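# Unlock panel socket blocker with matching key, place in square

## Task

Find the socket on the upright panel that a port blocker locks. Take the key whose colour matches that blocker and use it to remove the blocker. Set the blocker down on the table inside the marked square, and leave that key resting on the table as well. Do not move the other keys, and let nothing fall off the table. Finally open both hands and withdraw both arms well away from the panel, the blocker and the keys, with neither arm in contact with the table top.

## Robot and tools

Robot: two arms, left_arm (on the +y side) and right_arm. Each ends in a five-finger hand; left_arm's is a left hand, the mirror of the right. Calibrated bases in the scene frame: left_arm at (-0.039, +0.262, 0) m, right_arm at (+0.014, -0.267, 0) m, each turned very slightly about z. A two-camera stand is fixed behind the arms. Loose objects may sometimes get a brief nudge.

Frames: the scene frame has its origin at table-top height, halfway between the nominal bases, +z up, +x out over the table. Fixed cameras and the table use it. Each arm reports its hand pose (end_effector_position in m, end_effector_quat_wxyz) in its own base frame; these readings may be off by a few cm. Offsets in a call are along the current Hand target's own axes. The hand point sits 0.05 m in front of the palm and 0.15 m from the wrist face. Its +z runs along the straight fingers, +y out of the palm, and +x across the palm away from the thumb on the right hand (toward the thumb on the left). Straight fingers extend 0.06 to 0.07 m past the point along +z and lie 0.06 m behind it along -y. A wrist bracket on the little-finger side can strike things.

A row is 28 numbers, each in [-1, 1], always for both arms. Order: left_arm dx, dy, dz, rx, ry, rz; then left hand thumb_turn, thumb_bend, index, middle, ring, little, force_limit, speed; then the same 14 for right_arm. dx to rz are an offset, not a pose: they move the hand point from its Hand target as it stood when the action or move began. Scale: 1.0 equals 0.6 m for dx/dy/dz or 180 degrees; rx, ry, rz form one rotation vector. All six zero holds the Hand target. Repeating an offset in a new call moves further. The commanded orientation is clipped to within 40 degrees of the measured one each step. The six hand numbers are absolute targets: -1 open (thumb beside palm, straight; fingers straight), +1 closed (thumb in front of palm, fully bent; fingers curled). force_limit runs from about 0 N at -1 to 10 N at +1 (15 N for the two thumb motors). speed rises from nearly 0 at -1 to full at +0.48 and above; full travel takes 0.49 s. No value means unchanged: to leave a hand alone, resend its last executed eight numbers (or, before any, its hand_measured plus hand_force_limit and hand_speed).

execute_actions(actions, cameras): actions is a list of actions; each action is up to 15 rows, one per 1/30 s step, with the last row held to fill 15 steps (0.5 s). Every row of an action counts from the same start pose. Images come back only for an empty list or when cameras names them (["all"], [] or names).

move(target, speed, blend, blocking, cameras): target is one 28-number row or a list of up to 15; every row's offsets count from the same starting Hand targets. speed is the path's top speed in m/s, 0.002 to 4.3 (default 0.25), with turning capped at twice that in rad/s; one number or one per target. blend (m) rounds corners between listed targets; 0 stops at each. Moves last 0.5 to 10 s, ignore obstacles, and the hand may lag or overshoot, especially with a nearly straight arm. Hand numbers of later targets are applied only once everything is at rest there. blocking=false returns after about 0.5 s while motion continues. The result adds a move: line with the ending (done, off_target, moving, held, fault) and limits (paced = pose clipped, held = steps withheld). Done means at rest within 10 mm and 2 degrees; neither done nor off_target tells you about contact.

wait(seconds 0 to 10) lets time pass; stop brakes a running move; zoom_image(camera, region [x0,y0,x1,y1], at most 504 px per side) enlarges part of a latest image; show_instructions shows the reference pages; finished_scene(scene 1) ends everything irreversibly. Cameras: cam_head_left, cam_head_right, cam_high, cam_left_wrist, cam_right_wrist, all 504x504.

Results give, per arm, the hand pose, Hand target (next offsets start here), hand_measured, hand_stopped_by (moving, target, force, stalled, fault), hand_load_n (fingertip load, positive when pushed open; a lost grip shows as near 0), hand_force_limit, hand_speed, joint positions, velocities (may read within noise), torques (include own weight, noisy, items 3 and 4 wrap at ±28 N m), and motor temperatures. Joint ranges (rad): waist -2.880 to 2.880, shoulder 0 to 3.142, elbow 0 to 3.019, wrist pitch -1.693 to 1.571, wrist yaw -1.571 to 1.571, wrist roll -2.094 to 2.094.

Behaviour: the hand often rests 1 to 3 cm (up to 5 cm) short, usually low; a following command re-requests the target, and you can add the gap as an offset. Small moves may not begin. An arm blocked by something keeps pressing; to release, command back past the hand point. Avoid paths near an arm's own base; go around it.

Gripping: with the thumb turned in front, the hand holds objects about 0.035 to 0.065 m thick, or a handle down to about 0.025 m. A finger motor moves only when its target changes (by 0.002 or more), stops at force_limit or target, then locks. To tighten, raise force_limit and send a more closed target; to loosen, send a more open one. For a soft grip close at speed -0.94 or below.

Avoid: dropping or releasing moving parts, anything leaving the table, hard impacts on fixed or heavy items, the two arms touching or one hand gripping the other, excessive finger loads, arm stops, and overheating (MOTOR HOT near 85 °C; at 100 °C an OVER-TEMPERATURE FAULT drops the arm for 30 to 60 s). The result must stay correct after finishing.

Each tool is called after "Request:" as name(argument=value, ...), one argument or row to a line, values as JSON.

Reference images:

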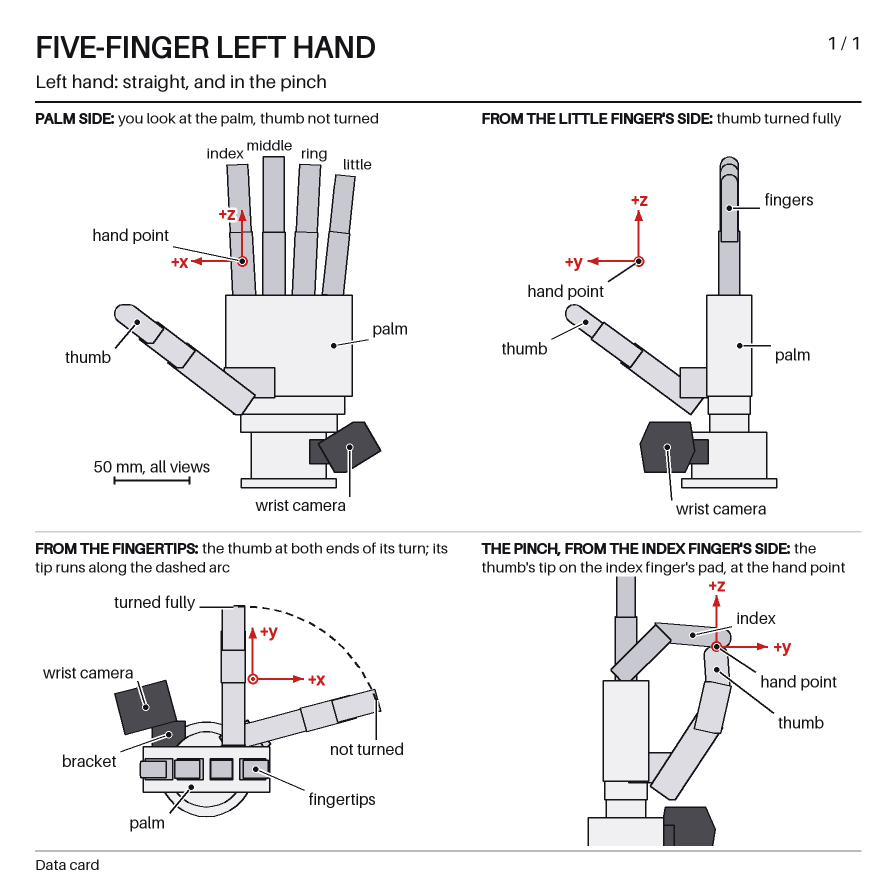

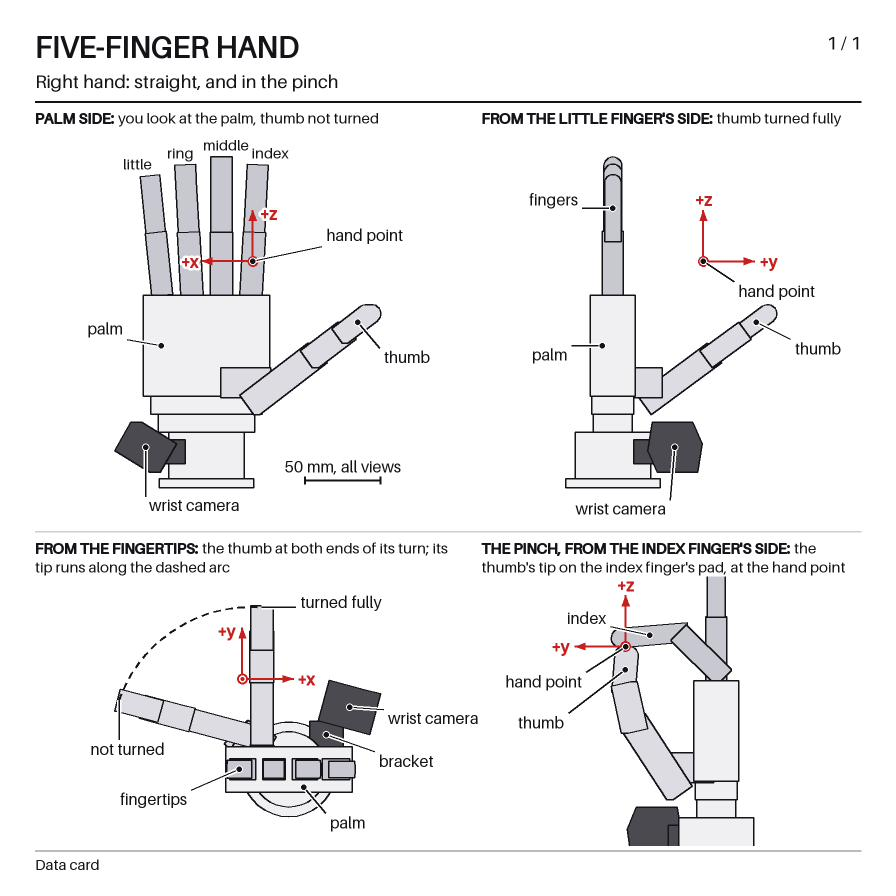

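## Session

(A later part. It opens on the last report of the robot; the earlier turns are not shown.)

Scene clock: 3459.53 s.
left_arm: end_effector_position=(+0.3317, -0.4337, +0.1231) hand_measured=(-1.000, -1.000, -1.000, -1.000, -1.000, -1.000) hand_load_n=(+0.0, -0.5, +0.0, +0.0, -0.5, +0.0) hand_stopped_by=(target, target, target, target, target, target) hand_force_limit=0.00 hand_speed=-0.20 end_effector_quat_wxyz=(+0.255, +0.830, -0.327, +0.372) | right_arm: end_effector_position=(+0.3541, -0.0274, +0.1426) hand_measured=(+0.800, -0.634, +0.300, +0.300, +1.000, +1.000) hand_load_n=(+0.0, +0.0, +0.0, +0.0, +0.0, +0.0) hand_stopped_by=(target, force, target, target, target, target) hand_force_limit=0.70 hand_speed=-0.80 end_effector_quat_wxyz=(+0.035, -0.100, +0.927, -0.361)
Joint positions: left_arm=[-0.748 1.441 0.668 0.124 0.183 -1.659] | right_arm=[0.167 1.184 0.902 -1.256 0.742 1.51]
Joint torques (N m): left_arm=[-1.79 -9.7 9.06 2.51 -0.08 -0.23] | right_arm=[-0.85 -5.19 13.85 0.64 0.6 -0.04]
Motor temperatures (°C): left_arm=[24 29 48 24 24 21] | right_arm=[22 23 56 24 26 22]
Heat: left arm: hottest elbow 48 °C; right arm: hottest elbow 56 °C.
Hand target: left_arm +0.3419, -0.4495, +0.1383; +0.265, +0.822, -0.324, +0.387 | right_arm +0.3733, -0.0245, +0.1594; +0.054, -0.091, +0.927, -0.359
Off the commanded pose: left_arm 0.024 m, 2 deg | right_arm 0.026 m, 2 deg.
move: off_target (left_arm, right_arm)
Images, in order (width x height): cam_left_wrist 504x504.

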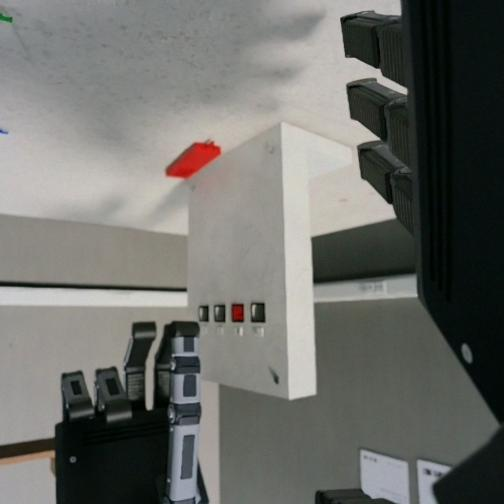

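Request:
wait(
  seconds=0.1,
  cameras=["all"],
)

Request:
zoom_image(
  camera="cam_left_wrist",
  region=[150, 110, 260, 220],
)

Request:
zoom_image(
  camera="cam_right_wrist",
  region=[200, 200, 504, 504],
)

Request:
zoom_image(
  camera="cam_head_left",
  region=[350, 180, 450, 280],
)

Scene clock: 3470.93 s.
left_arm: end_effector_position=(+0.3317, -0.4337, +0.1231) hand_measured=(-1.000, -1.000, -1.000, -1.000, -1.000, -1.000) hand_load_n=(+0.0, +0.0, +0.0, +0.0, +0.0, +0.0) hand_stopped_by=(target, target, target, target, target, target) hand_force_limit=0.00 hand_speed=-0.20 end_effector_quat_wxyz=(+0.255, +0.830, -0.327, +0.372) | right_arm: end_effector_position=(+0.3541, -0.0274, +0.1425) hand_measured=(+0.800, -0.634, +0.300, +0.300, +1.000, +1.000) hand_load_n=(+0.0, +0.0, +0.5, +0.0, +0.0, +0.0) hand_stopped_by=(target, force, target, target, target, target) hand_force_limit=0.70 hand_speed=-0.80 end_effector_quat_wxyz=(+0.035, -0.100, +0.927, -0.361)
Joint positions: left_arm=[-0.748 1.441 0.668 0.124 0.183 -1.659] | right_arm=[0.167 1.185 0.902 -1.256 0.742 1.51]
Joint torques (N m): left_arm=[-1.67 -9.47 9.07 2.47 -0.07 -0.23] | right_arm=[-0.44 -5.07 13.52 0.79 0.56 -0.06]
Motor temperatures (°C): left_arm=[24 29 48 24 24 21] | right_arm=[22 23 55 24 26 22]
Heat: left arm: hottest elbow 48 °C; right arm: hottest elbow 55 °C.
Hand target: left_arm +0.3419, -0.4495, +0.1383; +0.265, +0.822, -0.324, +0.387 | right_arm +0.3733, -0.0245, +0.1593; +0.054, -0.091, +0.927, -0.359
Off the commanded pose: left_arm 0.024 m, 2 deg | right_arm 0.026 m, 3 deg.
wait: 0.10 s; at rest from the start

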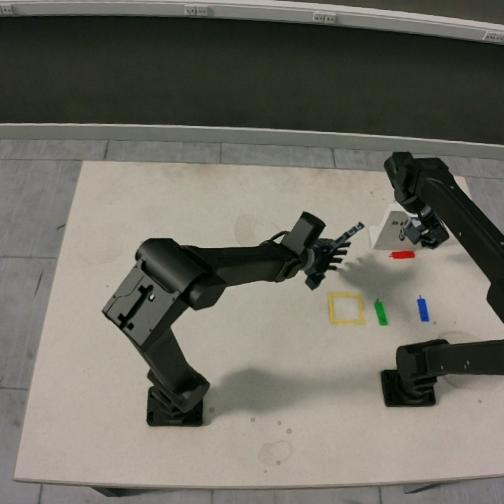

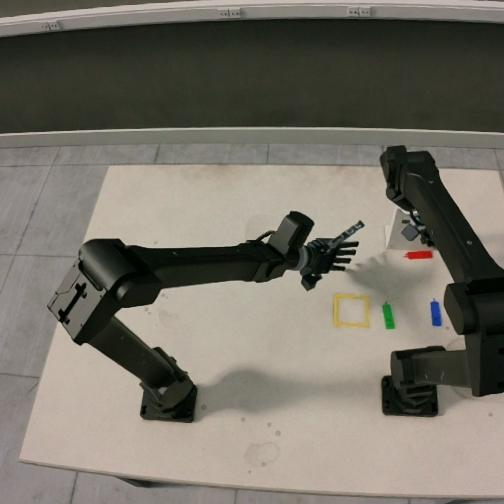

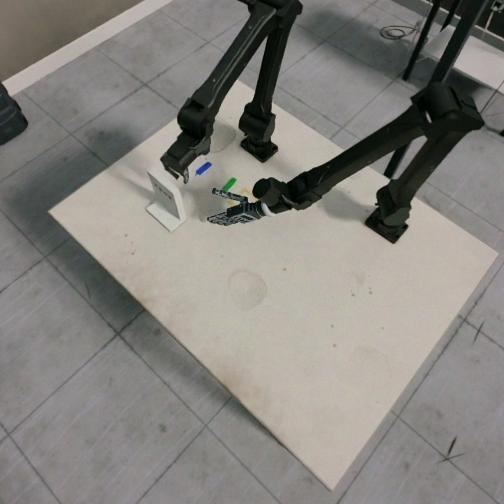

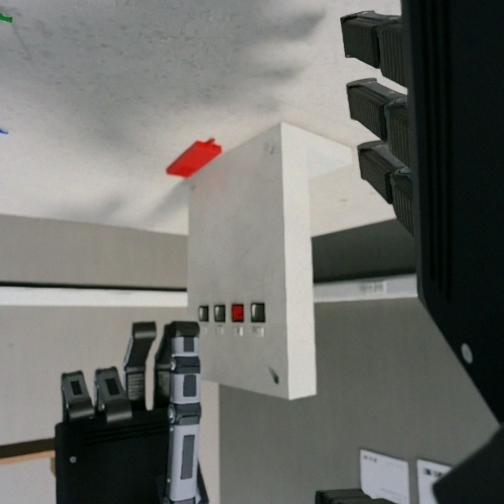

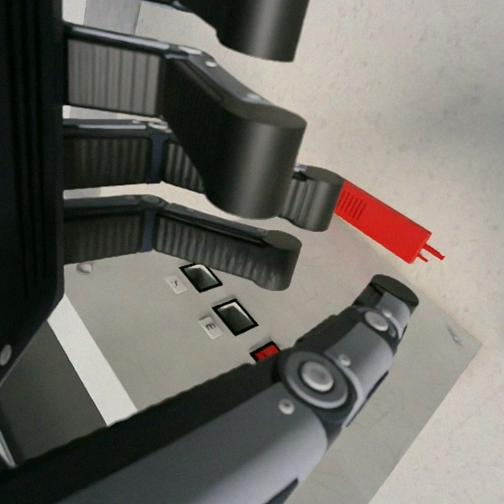

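Scaled by 4.582 from the camera's 504x504 image, which has a finer 720x720 frame.

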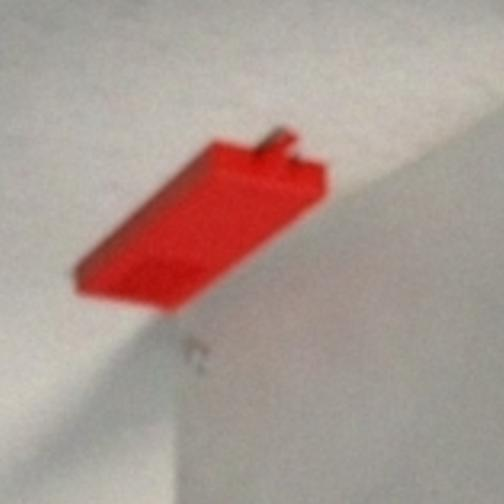

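Scaled by 1.658 from the camera's 504x504 image, which has a finer 720x720 frame.

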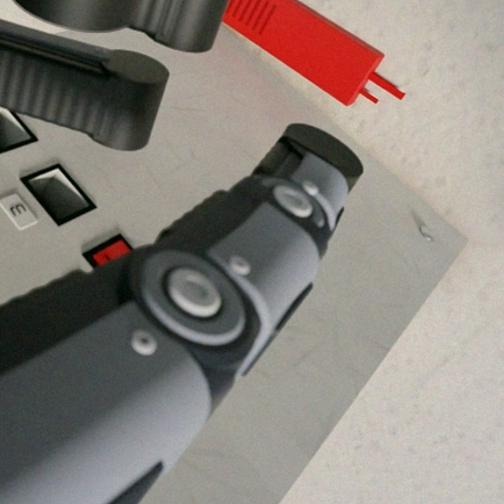

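Scaled by 5.040 from the camera's 504x504 image, which has a finer 720x720 frame.

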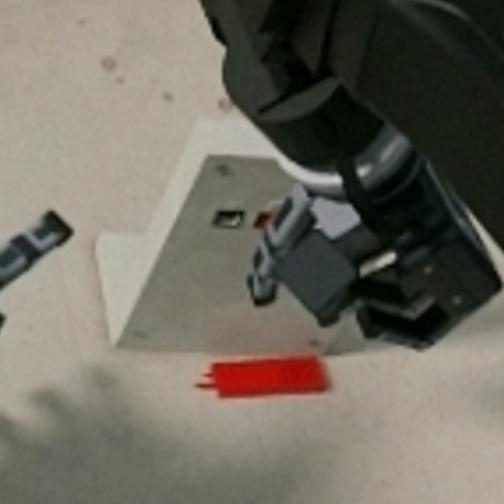

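Request:
move(
  target=[
    [0,0,0,0,0,0,-1,-1,-1,-1,-1,-1,0,-0.2,0.01953,0.0026,-0.00331,0,0,0,1.0,-0.765,0.0,1,1,1,0.2,-0.2],
    [0,0,0,0,0,0,-1,-1,-1,-1,-1,-1,0,-0.2,-0.00335,0.15137,0.0858,-0.0018,0.00919,-0.00416,1.0,-0.765,0.0,1,1,1,0.2,-0.2],
  ],
  speed=[0.05,0.1],
  cameras=["cam_right_wrist","cam_head_left","cam_left_wrist"],
)

Scene clock: 3610.40 s.
left_arm: end_effector_position=(+0.3317, -0.4337, +0.1231) hand_measured=(-1.000, -1.000, -1.000, -1.000, -1.000, -1.000) hand_load_n=(+0.0, +0.0, +0.0, +0.0, +0.0, +0.0) hand_stopped_by=(target, target, target, target, target, target) hand_force_limit=0.00 hand_speed=-0.20 end_effector_quat_wxyz=(+0.255, +0.830, -0.327, +0.372) | right_arm: end_effector_position=(+0.3648, -0.0014, +0.0686) hand_measured=(+1.000, -0.766, +0.000, +1.000, +1.000, +1.000) hand_load_n=(+0.0, +0.0, +0.0, +0.0, +0.0, +0.0) hand_stopped_by=(target, target, target, target, target, target) hand_force_limit=0.20 hand_speed=-0.20 end_effector_quat_wxyz=(+0.028, -0.096, +0.928, -0.360)
Joint positions: left_arm=[-0.748 1.441 0.668 0.124 0.183 -1.659] | right_arm=[0.239 1.339 0.826 -1.109 0.737 1.623]
Joint torques (N m): left_arm=[-1.79 -9.58 9.06 2.5 -0.08 -0.23] | right_arm=[-0.21 -7.77 8.62 0.32 0.74 -0.08]
Heat: left arm: hottest elbow 48 °C; right arm: hottest elbow 54 °C.
Hand target: left_arm +0.3419, -0.4495, +0.1383; +0.265, +0.822, -0.324, +0.387 | right_arm +0.3663, -0.0020, +0.0755; +0.034, -0.094, +0.928, -0.359 (not the last commanded pose)
Off the commanded pose: left_arm 0.024 m, 2 deg | right_arm 0.015 m, 1 deg.
move: held (right_arm; a check stopped the path), off_target (left_arm); limits=held
pose unreachable (right arm): on one or more control steps of this call, first in action 0 (counted from 0), this arm could not follow its commanded pose, so it was not sent that pose on those steps. It may still have moved: this result reports where it is.
cause: moving toward the commanded pose would bring a part of the arm too close to another arm (a part of this arm just beyond joint 5 (wrist yaw) and a part of the left arm just beyond its joint 6 (wrist roll), along the way the arms are being sent, or toward where that arm still pushes).
Images, in order (width x height): cam_head_left 504x504, cam_left_wrist 504x504, cam_right_wrist 504x504.

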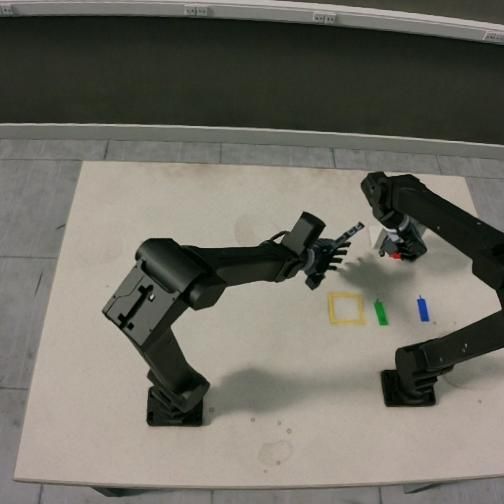

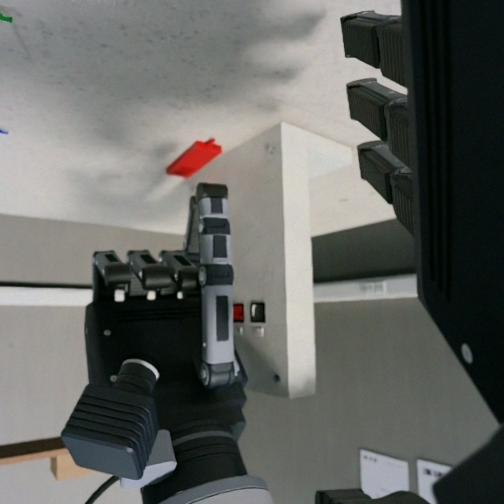

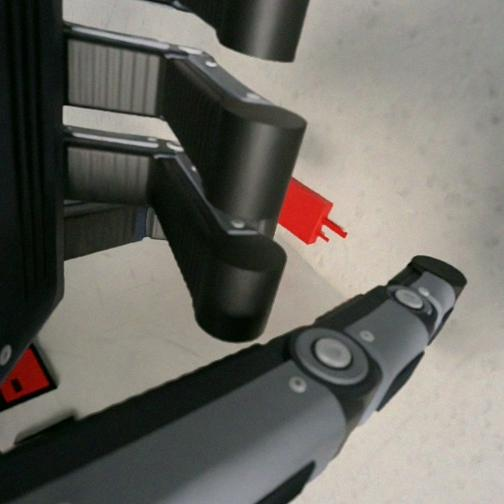

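Request:
move(
  target=[-0.07181,-0.11838,-0.29143,0,0,0,-1,-1,-1,-1,-1,-1,0,-0.2,0,0,0,0,0,0,1.0,-0.765,0.0,1,1,1,0.2,-0.2],
  speed=0.15,
  cameras=["cam_head_left"],
)

Scene clock: 3618.07 s.
left_arm: end_effector_position=(+0.2939, -0.2731, +0.1923) hand_measured=(-1.000, -1.000, -1.000, -1.000, -1.000, -1.000) hand_load_n=(+0.0, -0.5, +0.0, +0.0, +0.0, +0.0) hand_stopped_by=(target, target, target, target, target, target) hand_force_limit=0.00 hand_speed=-0.20 end_effector_quat_wxyz=(+0.268, +0.819, -0.323, +0.391) | right_arm: end_effector_position=(+0.3649, -0.0014, +0.0688) hand_measured=(+1.000, -0.766, +0.000, +1.000, +1.000, +1.000) hand_load_n=(+0.0, -0.5, +0.0, +0.0, +0.0, +0.0) hand_stopped_by=(target, target, target, target, target, target) hand_force_limit=0.20 hand_speed=-0.20 end_effector_quat_wxyz=(+0.028, -0.096, +0.928, -0.360)
Joint positions: left_arm=[-0.367 0.92 0.478 -0.236 0.498 -1.43] | right_arm=[0.239 1.338 0.826 -1.109 0.737 1.623]
Joint torques (N m): left_arm=[-0.38 -4.25 7.13 1.11 0.28 0.04] | right_arm=[-0.21 -8.29 8.62 0.16 0.7 -0.13]
Heat: left arm: hottest elbow 48 °C; right arm: hottest elbow 52 °C.
Hand target: left_arm +0.2920, -0.2692, +0.1883; +0.265, +0.822, -0.324, +0.387 | right_arm +0.3663, -0.0020, +0.0755; +0.034, -0.094, +0.928, -0.359
Off the commanded pose: left_arm 0.006 m, 1 deg | right_arm 0.007 m, 1 deg.
move: done
Images, in order (width x height): cam_head_left 504x504.

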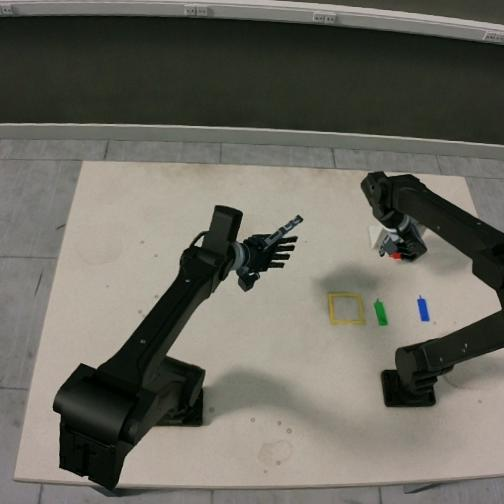

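Request:
zoom_image(
  camera="cam_head_left",
  region=[370, 210, 430, 270],
)

Request:
wait(
  seconds=0.1,
  cameras=["cam_head_right","cam_high","cam_right_wrist"],
)

Request:
zoom_image(
  camera="cam_head_right",
  region=[380, 200, 440, 260],
)

Request:
zoom_image(
  camera="cam_high",
  region=[150, 140, 210, 200],
)

Scaled by 8.400 from the camera's 504x504 image, which has a finer 720x720 frame.

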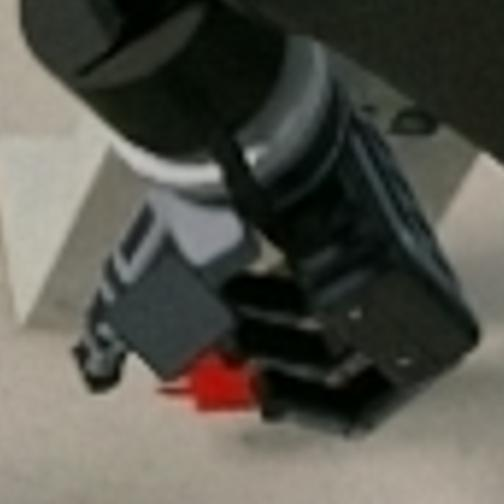

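Scene clock: 3627.30 s.
left_arm: end_effector_position=(+0.2938, -0.2731, +0.1923) hand_measured=(-1.000, -1.000, -1.000, -1.000, -1.000, -1.000) hand_load_n=(+0.0, +0.0, +0.0, +0.0, +0.0, +0.0) hand_stopped_by=(target, target, target, target, target, target) hand_force_limit=0.00 hand_speed=-0.20 end_effector_quat_wxyz=(+0.268, +0.819, -0.323, +0.391) | right_arm: end_effector_position=(+0.3649, -0.0014, +0.0688) hand_measured=(+1.000, -0.766, +0.000, +1.000, +1.000, +1.000) hand_load_n=(+0.0, +0.0, +0.0, +0.0, +0.5, +0.0) hand_stopped_by=(target, target, target, target, target, target) hand_force_limit=0.20 hand_speed=-0.20 end_effector_quat_wxyz=(+0.028, -0.096, +0.928, -0.360)
Joint positions: left_arm=[-0.367 0.92 0.478 -0.236 0.498 -1.429] | right_arm=[0.239 1.338 0.826 -1.109 0.737 1.623]
Joint torques (N m): left_arm=[-0.44 -4.19 7.1 1.16 0.28 0.05] | right_arm=[-0.15 -8 8.42 0.23 0.65 -0.11]
Motor temperatures (°C): left_arm=[24 29 48 23 24 21] | right_arm=[22 24 49 24 26 22]
Heat: left arm: hottest elbow 48 °C; right arm: hottest elbow 49 °C.
Hand target: left_arm +0.2920, -0.2692, +0.1883; +0.265, +0.822, -0.324, +0.387 | right_arm +0.3663, -0.0020, +0.0755; +0.034, -0.094, +0.928, -0.359
Off the commanded pose: left_arm 0.006 m, 1 deg | right_arm 0.007 m, 1 deg.
wait: 0.10 s; at rest from the start
Images, in order (width x height): cam_head_right 504x504, cam_high 504x504, cam_right_wrist 504x504.

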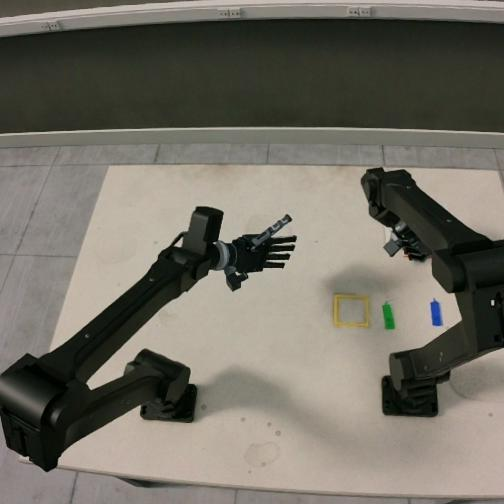

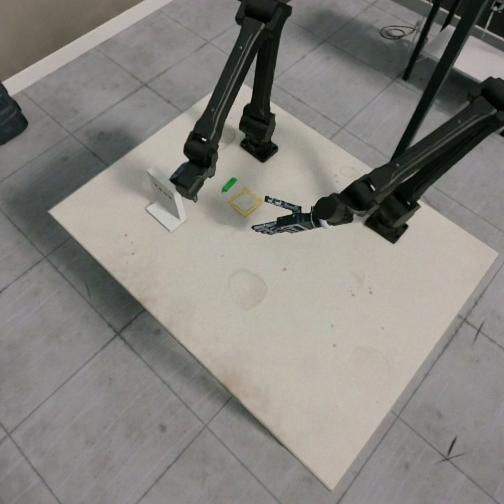

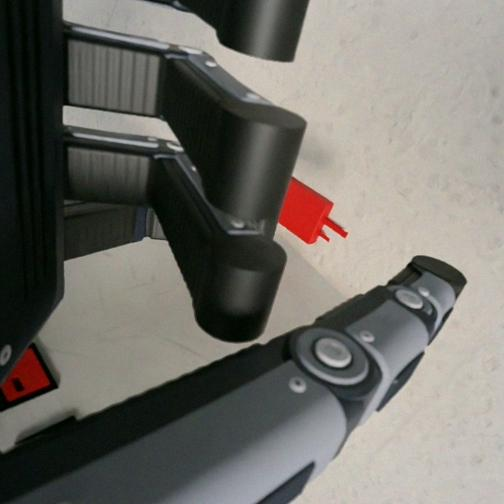

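Scaled by 8.400 from the camera's 504x504 image, which has a finer 720x720 frame.

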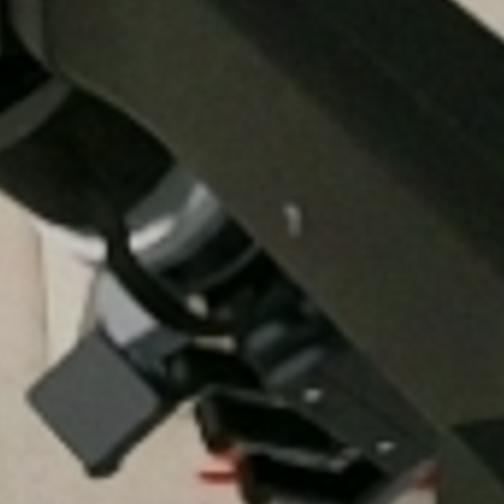

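Scaled by 8.400 from the camera's 504x504 image, which has a finer 720x720 frame.

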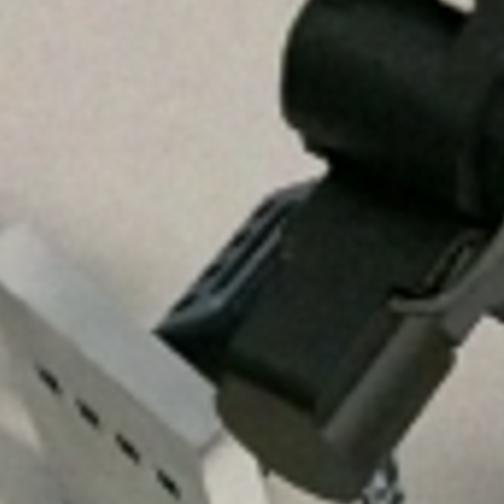

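Request:
move(
  target=[0,0,0,0,0,0,-1,-1,-1,-1,-1,-1,0,-0.2,0.03213,-0.0778,0.09683,0.00361,-0.01315,0.01197,1.0,-0.765,0.0,1,1,1,0.2,-0.2],
  speed=0.1,
  cameras=["cam_right_wrist","cam_head_left","cam_high"],
)

Request:
zoom_image(
  camera="cam_head_left",
  region=[370, 210, 450, 290],
)

Scene clock: 3665.33 s.
left_arm: end_effector_position=(+0.2938, -0.2731, +0.1923) hand_measured=(-1.000, -1.000, -1.000, -1.000, -1.000, -1.000) hand_load_n=(+0.0, +0.0, +0.0, +0.0, +0.0, +0.0) hand_stopped_by=(target, target, target, target, target, target) hand_force_limit=0.00 hand_speed=-0.20 end_effector_quat_wxyz=(+0.268, +0.819, -0.323, +0.391) | right_arm: end_effector_position=(+0.3604, -0.0732, +0.0585) hand_measured=(+1.000, -0.766, +0.000, +1.000, +1.000, +1.000) hand_load_n=(+0.0, -0.5, +0.0, +0.0, +0.5, +0.0) hand_stopped_by=(target, target, target, target, target, target) hand_force_limit=0.20 hand_speed=-0.20 end_effector_quat_wxyz=(+0.053, -0.090, +0.927, -0.361)
Joint positions: left_arm=[-0.367 0.92 0.478 -0.236 0.498 -1.429] | right_arm=[0.018 1.245 0.701 -0.824 0.724 1.319]
Joint torques (N m): left_arm=[-0.38 -4.19 7.13 1.11 0.28 0.04] | right_arm=[-1.26 -7.47 8.4 1.24 0.55 -0.15]
Heat: left arm: hottest elbow 47 °C; right arm: hottest elbow 45 °C.
Hand target: left_arm +0.2920, -0.2692, +0.1883; +0.265, +0.822, -0.324, +0.387 | right_arm +0.3621, -0.0781, +0.0641; +0.060, -0.084, +0.927, -0.362
Off the commanded pose: left_arm 0.006 m, 1 deg | right_arm 0.008 m, 1 deg.
move: done
Images, in order (width x height): cam_head_left 504x504, cam_high 504x504, cam_right_wrist 504x504.

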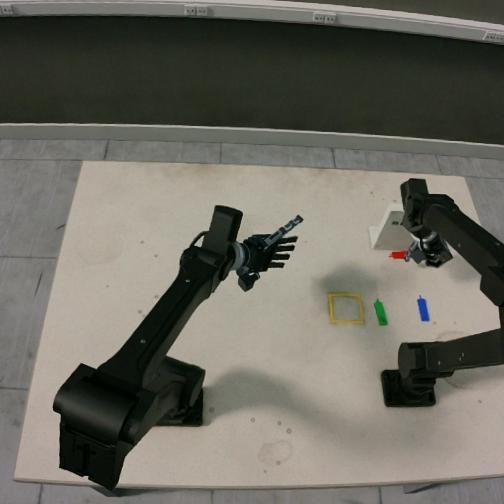

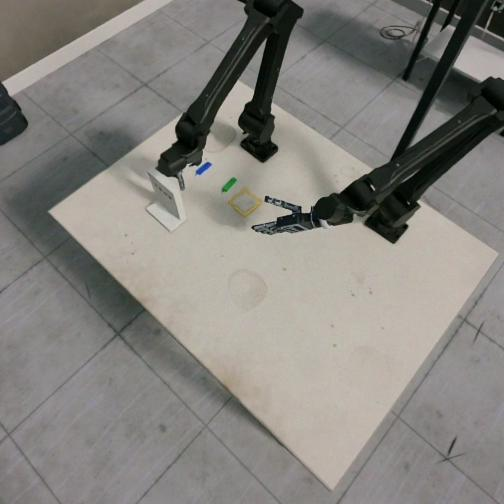

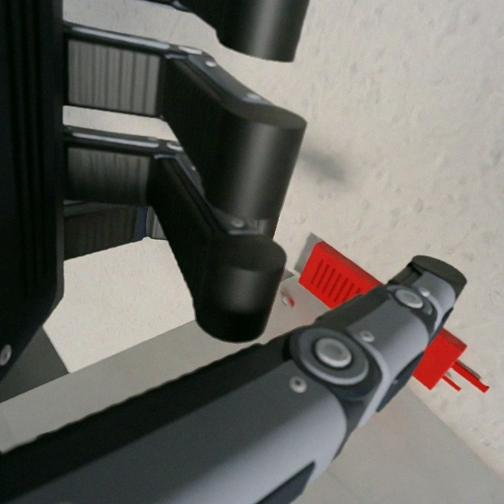

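Scaled by 6.300 from the camera's 504x504 image, which has a finer 720x720 frame.

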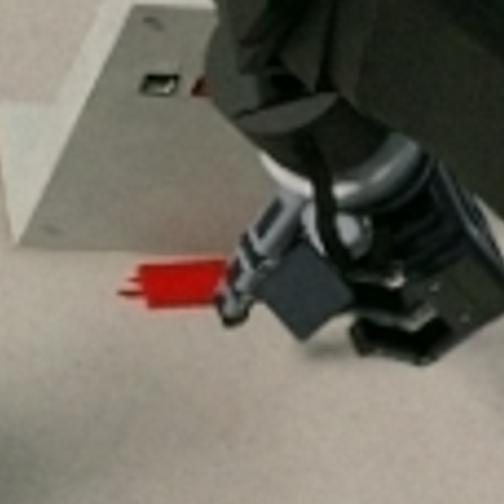

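Request:
move(
  target=[0,0,0,0,0,0,-1,-1,-1,-1,-1,-1,0,-0.2,0,0,0,0,0,0,1.0,-0.765,0.0,0.35,1,1,0.2,-0.2],
  speed=0.1,
  cameras=["cam_right_wrist"],
)

Scene clock: 3683.80 s.
left_arm: end_effector_position=(+0.2938, -0.2731, +0.1923) hand_measured=(-1.000, -1.000, -1.000, -1.000, -1.000, -1.000) hand_load_n=(+0.0, +0.0, +0.0, +0.0, +0.0, +0.0) hand_stopped_by=(target, target, target, target, target, target) hand_force_limit=0.00 hand_speed=-0.20 end_effector_quat_wxyz=(+0.268, +0.819, -0.323, +0.391) | right_arm: end_effector_position=(+0.3604, -0.0732, +0.0586) hand_measured=(+1.000, -0.766, +0.000, +0.350, +1.000, +1.000) hand_load_n=(+0.0, +0.0, +0.0, +0.0, +0.5, +0.0) hand_stopped_by=(target, target, target, target, target, target) hand_force_limit=0.20 hand_speed=-0.20 end_effector_quat_wxyz=(+0.053, -0.090, +0.927, -0.361)
Joint positions: left_arm=[-0.367 0.92 0.478 -0.236 0.498 -1.429] | right_arm=[0.018 1.244 0.701 -0.824 0.724 1.318]
Joint torques (N m): left_arm=[-0.38 -4.07 7.09 1.13 0.27 0.04] | right_arm=[-0.85 -8 8.36 1.28 0.56 -0.23]
Motor temperatures (°C): left_arm=[24 28 47 23 24 21] | right_arm=[22 24 44 24 26 22]
Heat: left arm: hottest elbow 47 °C; right arm: hottest elbow 44 °C.
Hand target: left_arm +0.2920, -0.2692, +0.1883; +0.265, +0.822, -0.324, +0.387 | right_arm +0.3621, -0.0781, +0.0642; +0.060, -0.084, +0.927, -0.362
Off the commanded pose: left_arm 0.006 m, 1 deg | right_arm 0.008 m, 1 deg.
move: done
Images, in order (width x height): cam_right_wrist 504x504.

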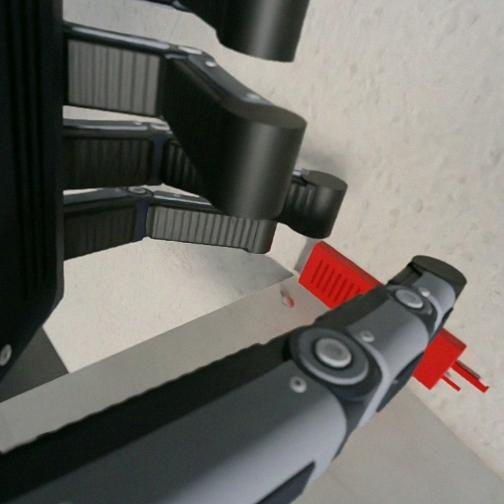

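Request:
move(
  target=[0,0,0,0,0,0,-1,-1,-1,-1,-1,-1,0,-0.2,0,0,0,0,0,0,1.0,-0.765,0.3,0.7,1,1,0.2,-0.2],
  speed=0.1,
  cameras=["cam_right_wrist"],
)

Scene clock: 3688.67 s.
left_arm: end_effector_position=(+0.2938, -0.2731, +0.1923) hand_measured=(-1.000, -1.000, -1.000, -1.000, -1.000, -1.000) hand_load_n=(+0.0, +0.0, +0.0, +0.0, +0.0, +0.0) hand_stopped_by=(target, target, target, target, target, target) hand_force_limit=0.00 hand_speed=-0.20 end_effector_quat_wxyz=(+0.268, +0.819, -0.323, +0.391) | right_arm: end_effector_position=(+0.3604, -0.0731, +0.0585) hand_measured=(+1.000, -0.766, +0.300, +0.700, +1.000, +1.000) hand_load_n=(+0.0, +0.0, +0.0, +0.0, +0.0, +0.0) hand_stopped_by=(target, target, target, target, target, target) hand_force_limit=0.20 hand_speed=-0.20 end_effector_quat_wxyz=(+0.053, -0.091, +0.927, -0.361)
Joint positions: left_arm=[-0.367 0.92 0.478 -0.236 0.498 -1.429] | right_arm=[0.018 1.244 0.701 -0.824 0.724 1.317]
Joint torques (N m): left_arm=[-0.32 -4.25 7.06 1.14 0.28 0.04] | right_arm=[-0.21 -6.95 8.28 1.17 0.51 -0.17]
Heat: left arm: hottest elbow 46 °C; right arm: hottest elbow 44 °C.
Hand target: left_arm +0.2920, -0.2692, +0.1883; +0.265, +0.822, -0.324, +0.387 | right_arm +0.3621, -0.0780, +0.0641; +0.060, -0.084, +0.927, -0.362
Off the commanded pose: left_arm 0.006 m, 1 deg | right_arm 0.008 m, 1 deg.
move: done
Images, in order (width x height): cam_right_wrist 504x504.

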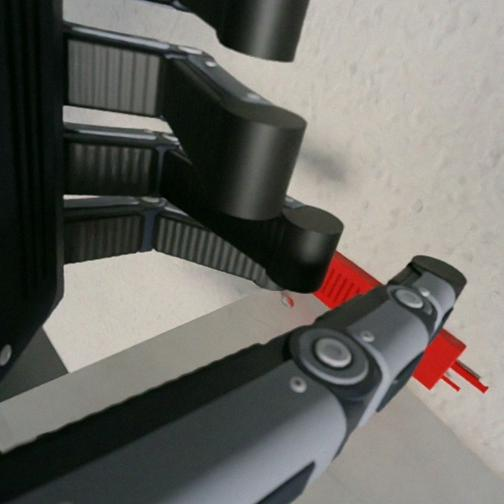

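Request:
move(
  target=[0,0,0,0,0,0,-1,-1,-1,-1,-1,-1,0,-0.2,0,0,0,0,0,0,1.0,-0.765,0.3,1,1,1,0.2,-0.2],
  speed=0.1,
  cameras=["cam_right_wrist"],
)

Request:
zoom_image(
  camera="cam_right_wrist",
  region=[220, 200, 380, 360],
)

Scene clock: 3694.87 s.
left_arm: end_effector_position=(+0.2938, -0.2731, +0.1923) hand_measured=(-1.000, -1.000, -1.000, -1.000, -1.000, -1.000) hand_load_n=(+0.0, +0.0, +0.0, +0.0, +0.0, +0.0) hand_stopped_by=(target, target, target, target, target, target) hand_force_limit=0.00 hand_speed=-0.20 end_effector_quat_wxyz=(+0.268, +0.819, -0.323, +0.391) | right_arm: end_effector_position=(+0.3604, -0.0731, +0.0585) hand_measured=(+1.000, -0.766, +0.300, +1.000, +1.000, +1.000) hand_load_n=(+0.0, +0.0, +0.0, +0.0, +0.0, +0.0) hand_stopped_by=(target, target, target, target, target, target) hand_force_limit=0.20 hand_speed=-0.20 end_effector_quat_wxyz=(+0.053, -0.091, +0.927, -0.361)
Joint positions: left_arm=[-0.367 0.92 0.478 -0.236 0.498 -1.429] | right_arm=[0.018 1.244 0.701 -0.824 0.724 1.317]
Joint torques (N m): left_arm=[-0.38 -4.19 7.12 1.14 0.28 0.04] | right_arm=[-1.08 -7.77 8.69 1.48 0.51 -0.25]
Heat: left arm: hottest elbow 46 °C; right arm: hottest elbow 44 °C.
Hand target: left_arm +0.2920, -0.2692, +0.1883; +0.265, +0.822, -0.324, +0.387 | right_arm +0.3621, -0.0780, +0.0641; +0.060, -0.084, +0.927, -0.362
Off the commanded pose: left_arm 0.006 m, 1 deg | right_arm 0.008 m, 1 deg.
move: done
Images, in order (width x height): cam_right_wrist 504x504.

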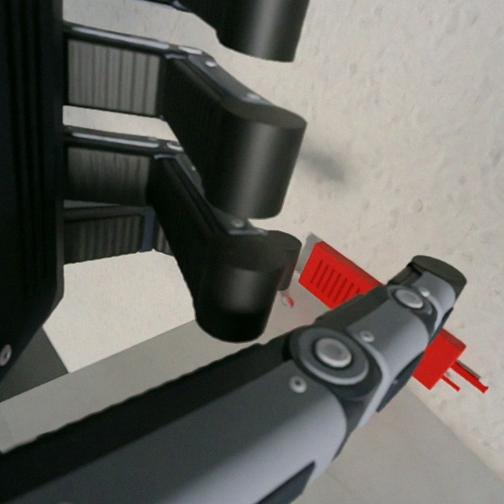

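Scaled by 3.150 from the camera's 504x504 image, which has a finer 720x720 frame.

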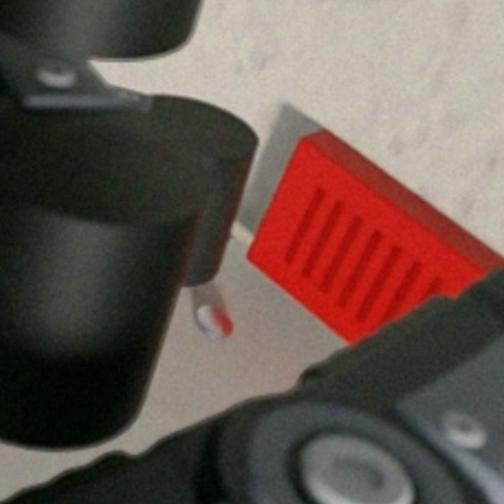

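Request:
move(
  target=[0,0,0,0,0,0,-1,-1,-1,-1,-1,-1,0,-0.2,0.00323,-0.00617,0.03768,0,0,0,1.0,-0.765,0.3,1,1,1,0.2,-0.2],
  speed=0.06,
  cameras=["cam_right_wrist"],
)

Request:
zoom_image(
  camera="cam_right_wrist",
  region=[220, 200, 380, 360],
)

Scene clock: 3703.80 s.
left_arm: end_effector_position=(+0.2938, -0.2731, +0.1923) hand_measured=(-1.000, -1.000, -1.000, -1.000, -1.000, -1.000) hand_load_n=(+0.0, +0.0, +0.0, +0.0, +0.0, +0.0) hand_stopped_by=(target, target, target, target, target, target) hand_force_limit=0.00 hand_speed=-0.20 end_effector_quat_wxyz=(+0.268, +0.819, -0.323, +0.391) | right_arm: end_effector_position=(+0.3647, -0.0909, +0.0529) hand_measured=(+1.000, -0.766, +0.300, +1.000, +1.000, +1.000) hand_load_n=(+0.0, +0.0, +0.0, +0.0, +0.0, +0.0) hand_stopped_by=(target, target, target, target, target, target) hand_force_limit=0.20 hand_speed=-0.20 end_effector_quat_wxyz=(+0.064, -0.086, +0.926, -0.362)
Joint positions: left_arm=[-0.367 0.92 0.478 -0.236 0.498 -1.429] | right_arm=[-0.04 1.244 0.675 -0.726 0.709 1.243]
Joint torques (N m): left_arm=[-0.56 -4.19 7.1 1.14 0.28 0.05] | right_arm=[-0.79 -5.42 8.5 1.54 0.55 -0.18]
Heat: left arm: hottest elbow 46 °C; right arm: hottest elbow 44 °C.
Hand target: left_arm +0.2920, -0.2692, +0.1883; +0.265, +0.822, -0.324, +0.387 | right_arm +0.3646, -0.0960, +0.0500; +0.060, -0.084, +0.927, -0.362
Off the commanded pose: left_arm 0.006 m, 1 deg | right_arm 0.006 m, 0 deg.
move: done
Images, in order (width x height): cam_right_wrist 504x504.

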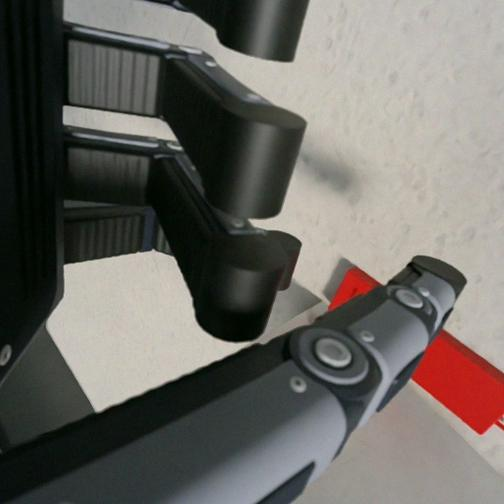

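Scaled by 3.150 from the camera's 504x504 image, which has a finer 720x720 frame.

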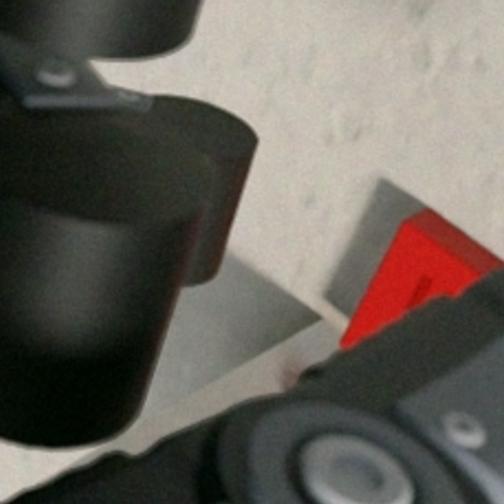

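Request:
move(
  target=[0,0,0,0,0,0,-1,-1,-1,-1,-1,-1,0,-0.2,0.0017,0.0204,0.0219,0,0,0,1.0,-0.765,0.3,1,1,1,0.2,-0.2],
  speed=0.06,
  cameras=["cam_right_wrist","cam_head_left"],
)

Request:
zoom_image(
  camera="cam_right_wrist",
  region=[220, 200, 380, 360],
)

Request:
zoom_image(
  camera="cam_head_left",
  region=[370, 210, 450, 290],
)

Scene clock: 3718.20 s.
left_arm: end_effector_position=(+0.2938, -0.2731, +0.1923) hand_measured=(-1.000, -1.000, -1.000, -1.000, -1.000, -1.000) hand_load_n=(+0.0, +0.0, +0.0, +0.0, +0.0, +0.0) hand_stopped_by=(target, target, target, target, target, target) hand_force_limit=0.00 hand_speed=-0.20 end_effector_quat_wxyz=(+0.268, +0.819, -0.323, +0.391) | right_arm: end_effector_position=(+0.3645, -0.0909, +0.0349) hand_measured=(+1.000, -0.766, +0.300, +1.000, +1.000, +1.000) hand_load_n=(+0.0, +0.0, +0.0, +0.0, +0.0, +0.0) hand_stopped_by=(target, target, target, target, target, target) hand_force_limit=0.20 hand_speed=-0.20 end_effector_quat_wxyz=(+0.064, -0.086, +0.926, -0.362)
Joint positions: left_arm=[-0.367 0.92 0.478 -0.236 0.498 -1.429] | right_arm=[-0.04 1.279 0.647 -0.663 0.709 1.243]
Joint torques (N m): left_arm=[-0.44 -4.25 7.09 1.13 0.29 0.04] | right_arm=[-1.2 -5.89 7.99 1.28 0.57 -0.21]
Heat: left arm: hottest elbow 46 °C; right arm: hottest elbow 43 °C.
Hand target: left_arm +0.2920, -0.2692, +0.1883; +0.265, +0.822, -0.324, +0.387 | right_arm +0.3644, -0.0960, +0.0320; +0.060, -0.084, +0.927, -0.362
Off the commanded pose: left_arm 0.006 m, 1 deg | right_arm 0.006 m, 0 deg.
move: done
Images, in order (width x height): cam_head_left 504x504, cam_right_wrist 504x504.

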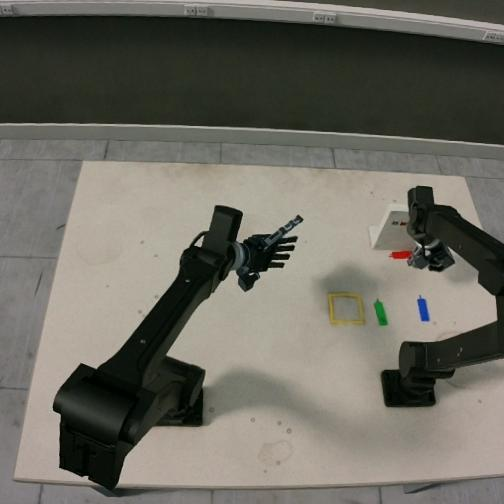

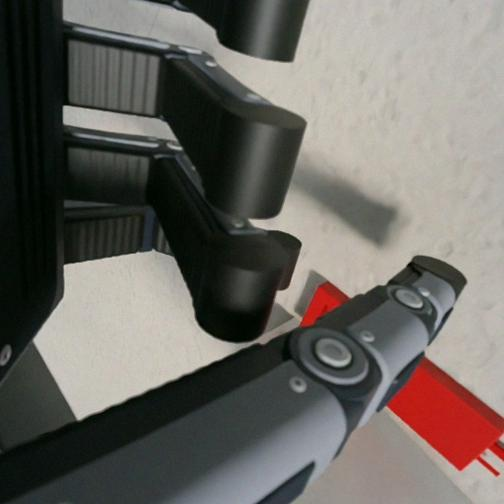

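Scaled by 3.150 from the camera's 504x504 image, which has a finer 720x720 frame.

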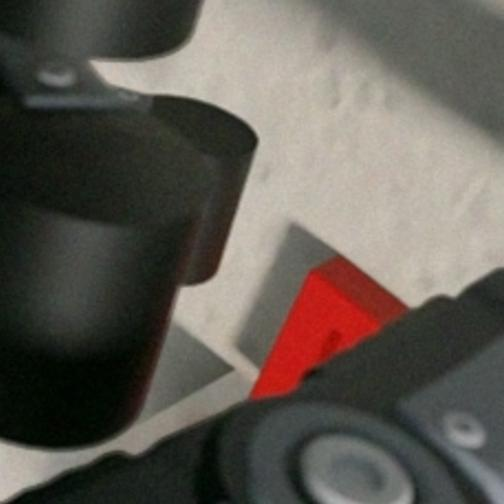

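Scaled by 6.300 from the camera's 504x504 image, which has a finer 720x720 frame.

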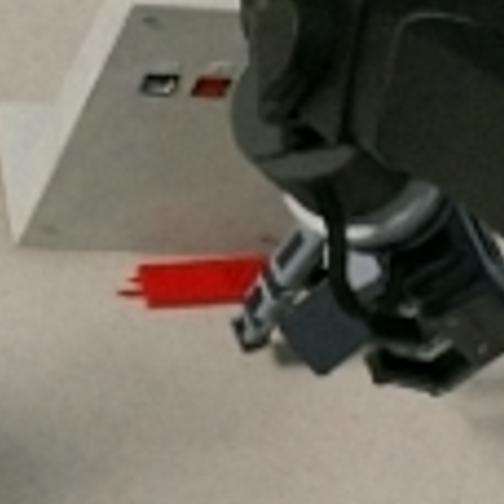

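Request:
move(
  target=[0,0,0,0,0,0,-1,-1,-1,-1,-1,-1,0,-0.2,-0.00237,0.01647,0.02633,0,0,0,1.0,-0.765,0.3,1,1,1,0.2,-0.2],
  speed=0.05,
  cameras=["cam_right_wrist","cam_head_left"],
)

Request:
zoom_image(
  camera="cam_right_wrist",
  region=[220, 200, 380, 360],
)

Request:
zoom_image(
  camera="cam_head_left",
  region=[370, 210, 450, 290],
)

Scene clock: 3725.47 s.
left_arm: end_effector_position=(+0.2938, -0.2731, +0.1923) hand_measured=(-1.000, -1.000, -1.000, -1.000, -1.000, -1.000) hand_load_n=(+0.0, +0.0, +0.0, +0.0, +0.0, +0.0) hand_stopped_by=(target, target, target, target, target, target) hand_force_limit=0.00 hand_speed=-0.20 end_effector_quat_wxyz=(+0.268, +0.819, -0.323, +0.391) | right_arm: end_effector_position=(+0.3680, -0.0931, +0.0189) hand_measured=(+1.000, -0.766, +0.300, +1.000, +1.000, +1.000) hand_load_n=(-2.0, +1.0, +0.0, +0.0, +0.5, +0.0) hand_stopped_by=(target, target, target, target, target, target) hand_force_limit=0.20 hand_speed=-0.20 end_effector_quat_wxyz=(+0.065, -0.089, +0.926, -0.362)
Joint positions: left_arm=[-0.367 0.92 0.478 -0.236 0.498 -1.429] | right_arm=[-0.047 1.322 0.631 -0.593 0.706 1.226]
Joint torques (N m): left_arm=[-0.38 -4.25 7.1 1.14 0.28 0.04] | right_arm=[-1.26 -5.71 7.56 1.59 0.5 -0.11]
Heat: left arm: hottest elbow 46 °C; right arm: hottest elbow 42 °C.
Hand target: left_arm +0.2920, -0.2692, +0.1883; +0.265, +0.822, -0.324, +0.387 | right_arm +0.3674, -0.0989, +0.0138; +0.060, -0.084, +0.927, -0.362
Off the commanded pose: left_arm 0.006 m, 1 deg | right_arm 0.008 m, 1 deg.
move: done
Images, in order (width x height): cam_head_left 504x504, cam_right_wrist 504x504.

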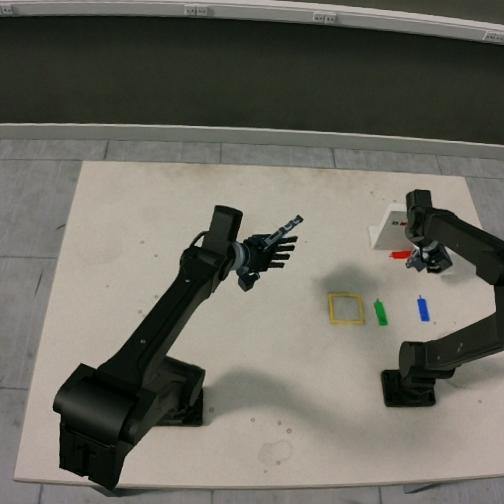

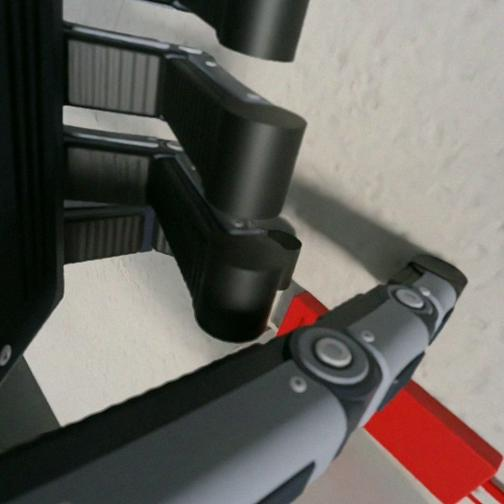

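Scaled by 3.150 from the camera's 504x504 image, which has a finer 720x720 frame.

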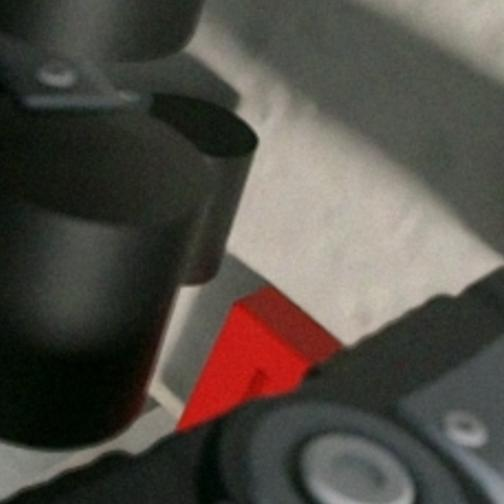

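Scaled by 6.300 from the camera's 504x504 image, which has a finer 720x720 frame.

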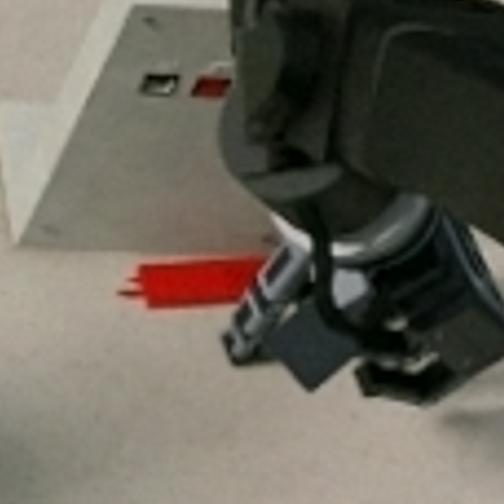

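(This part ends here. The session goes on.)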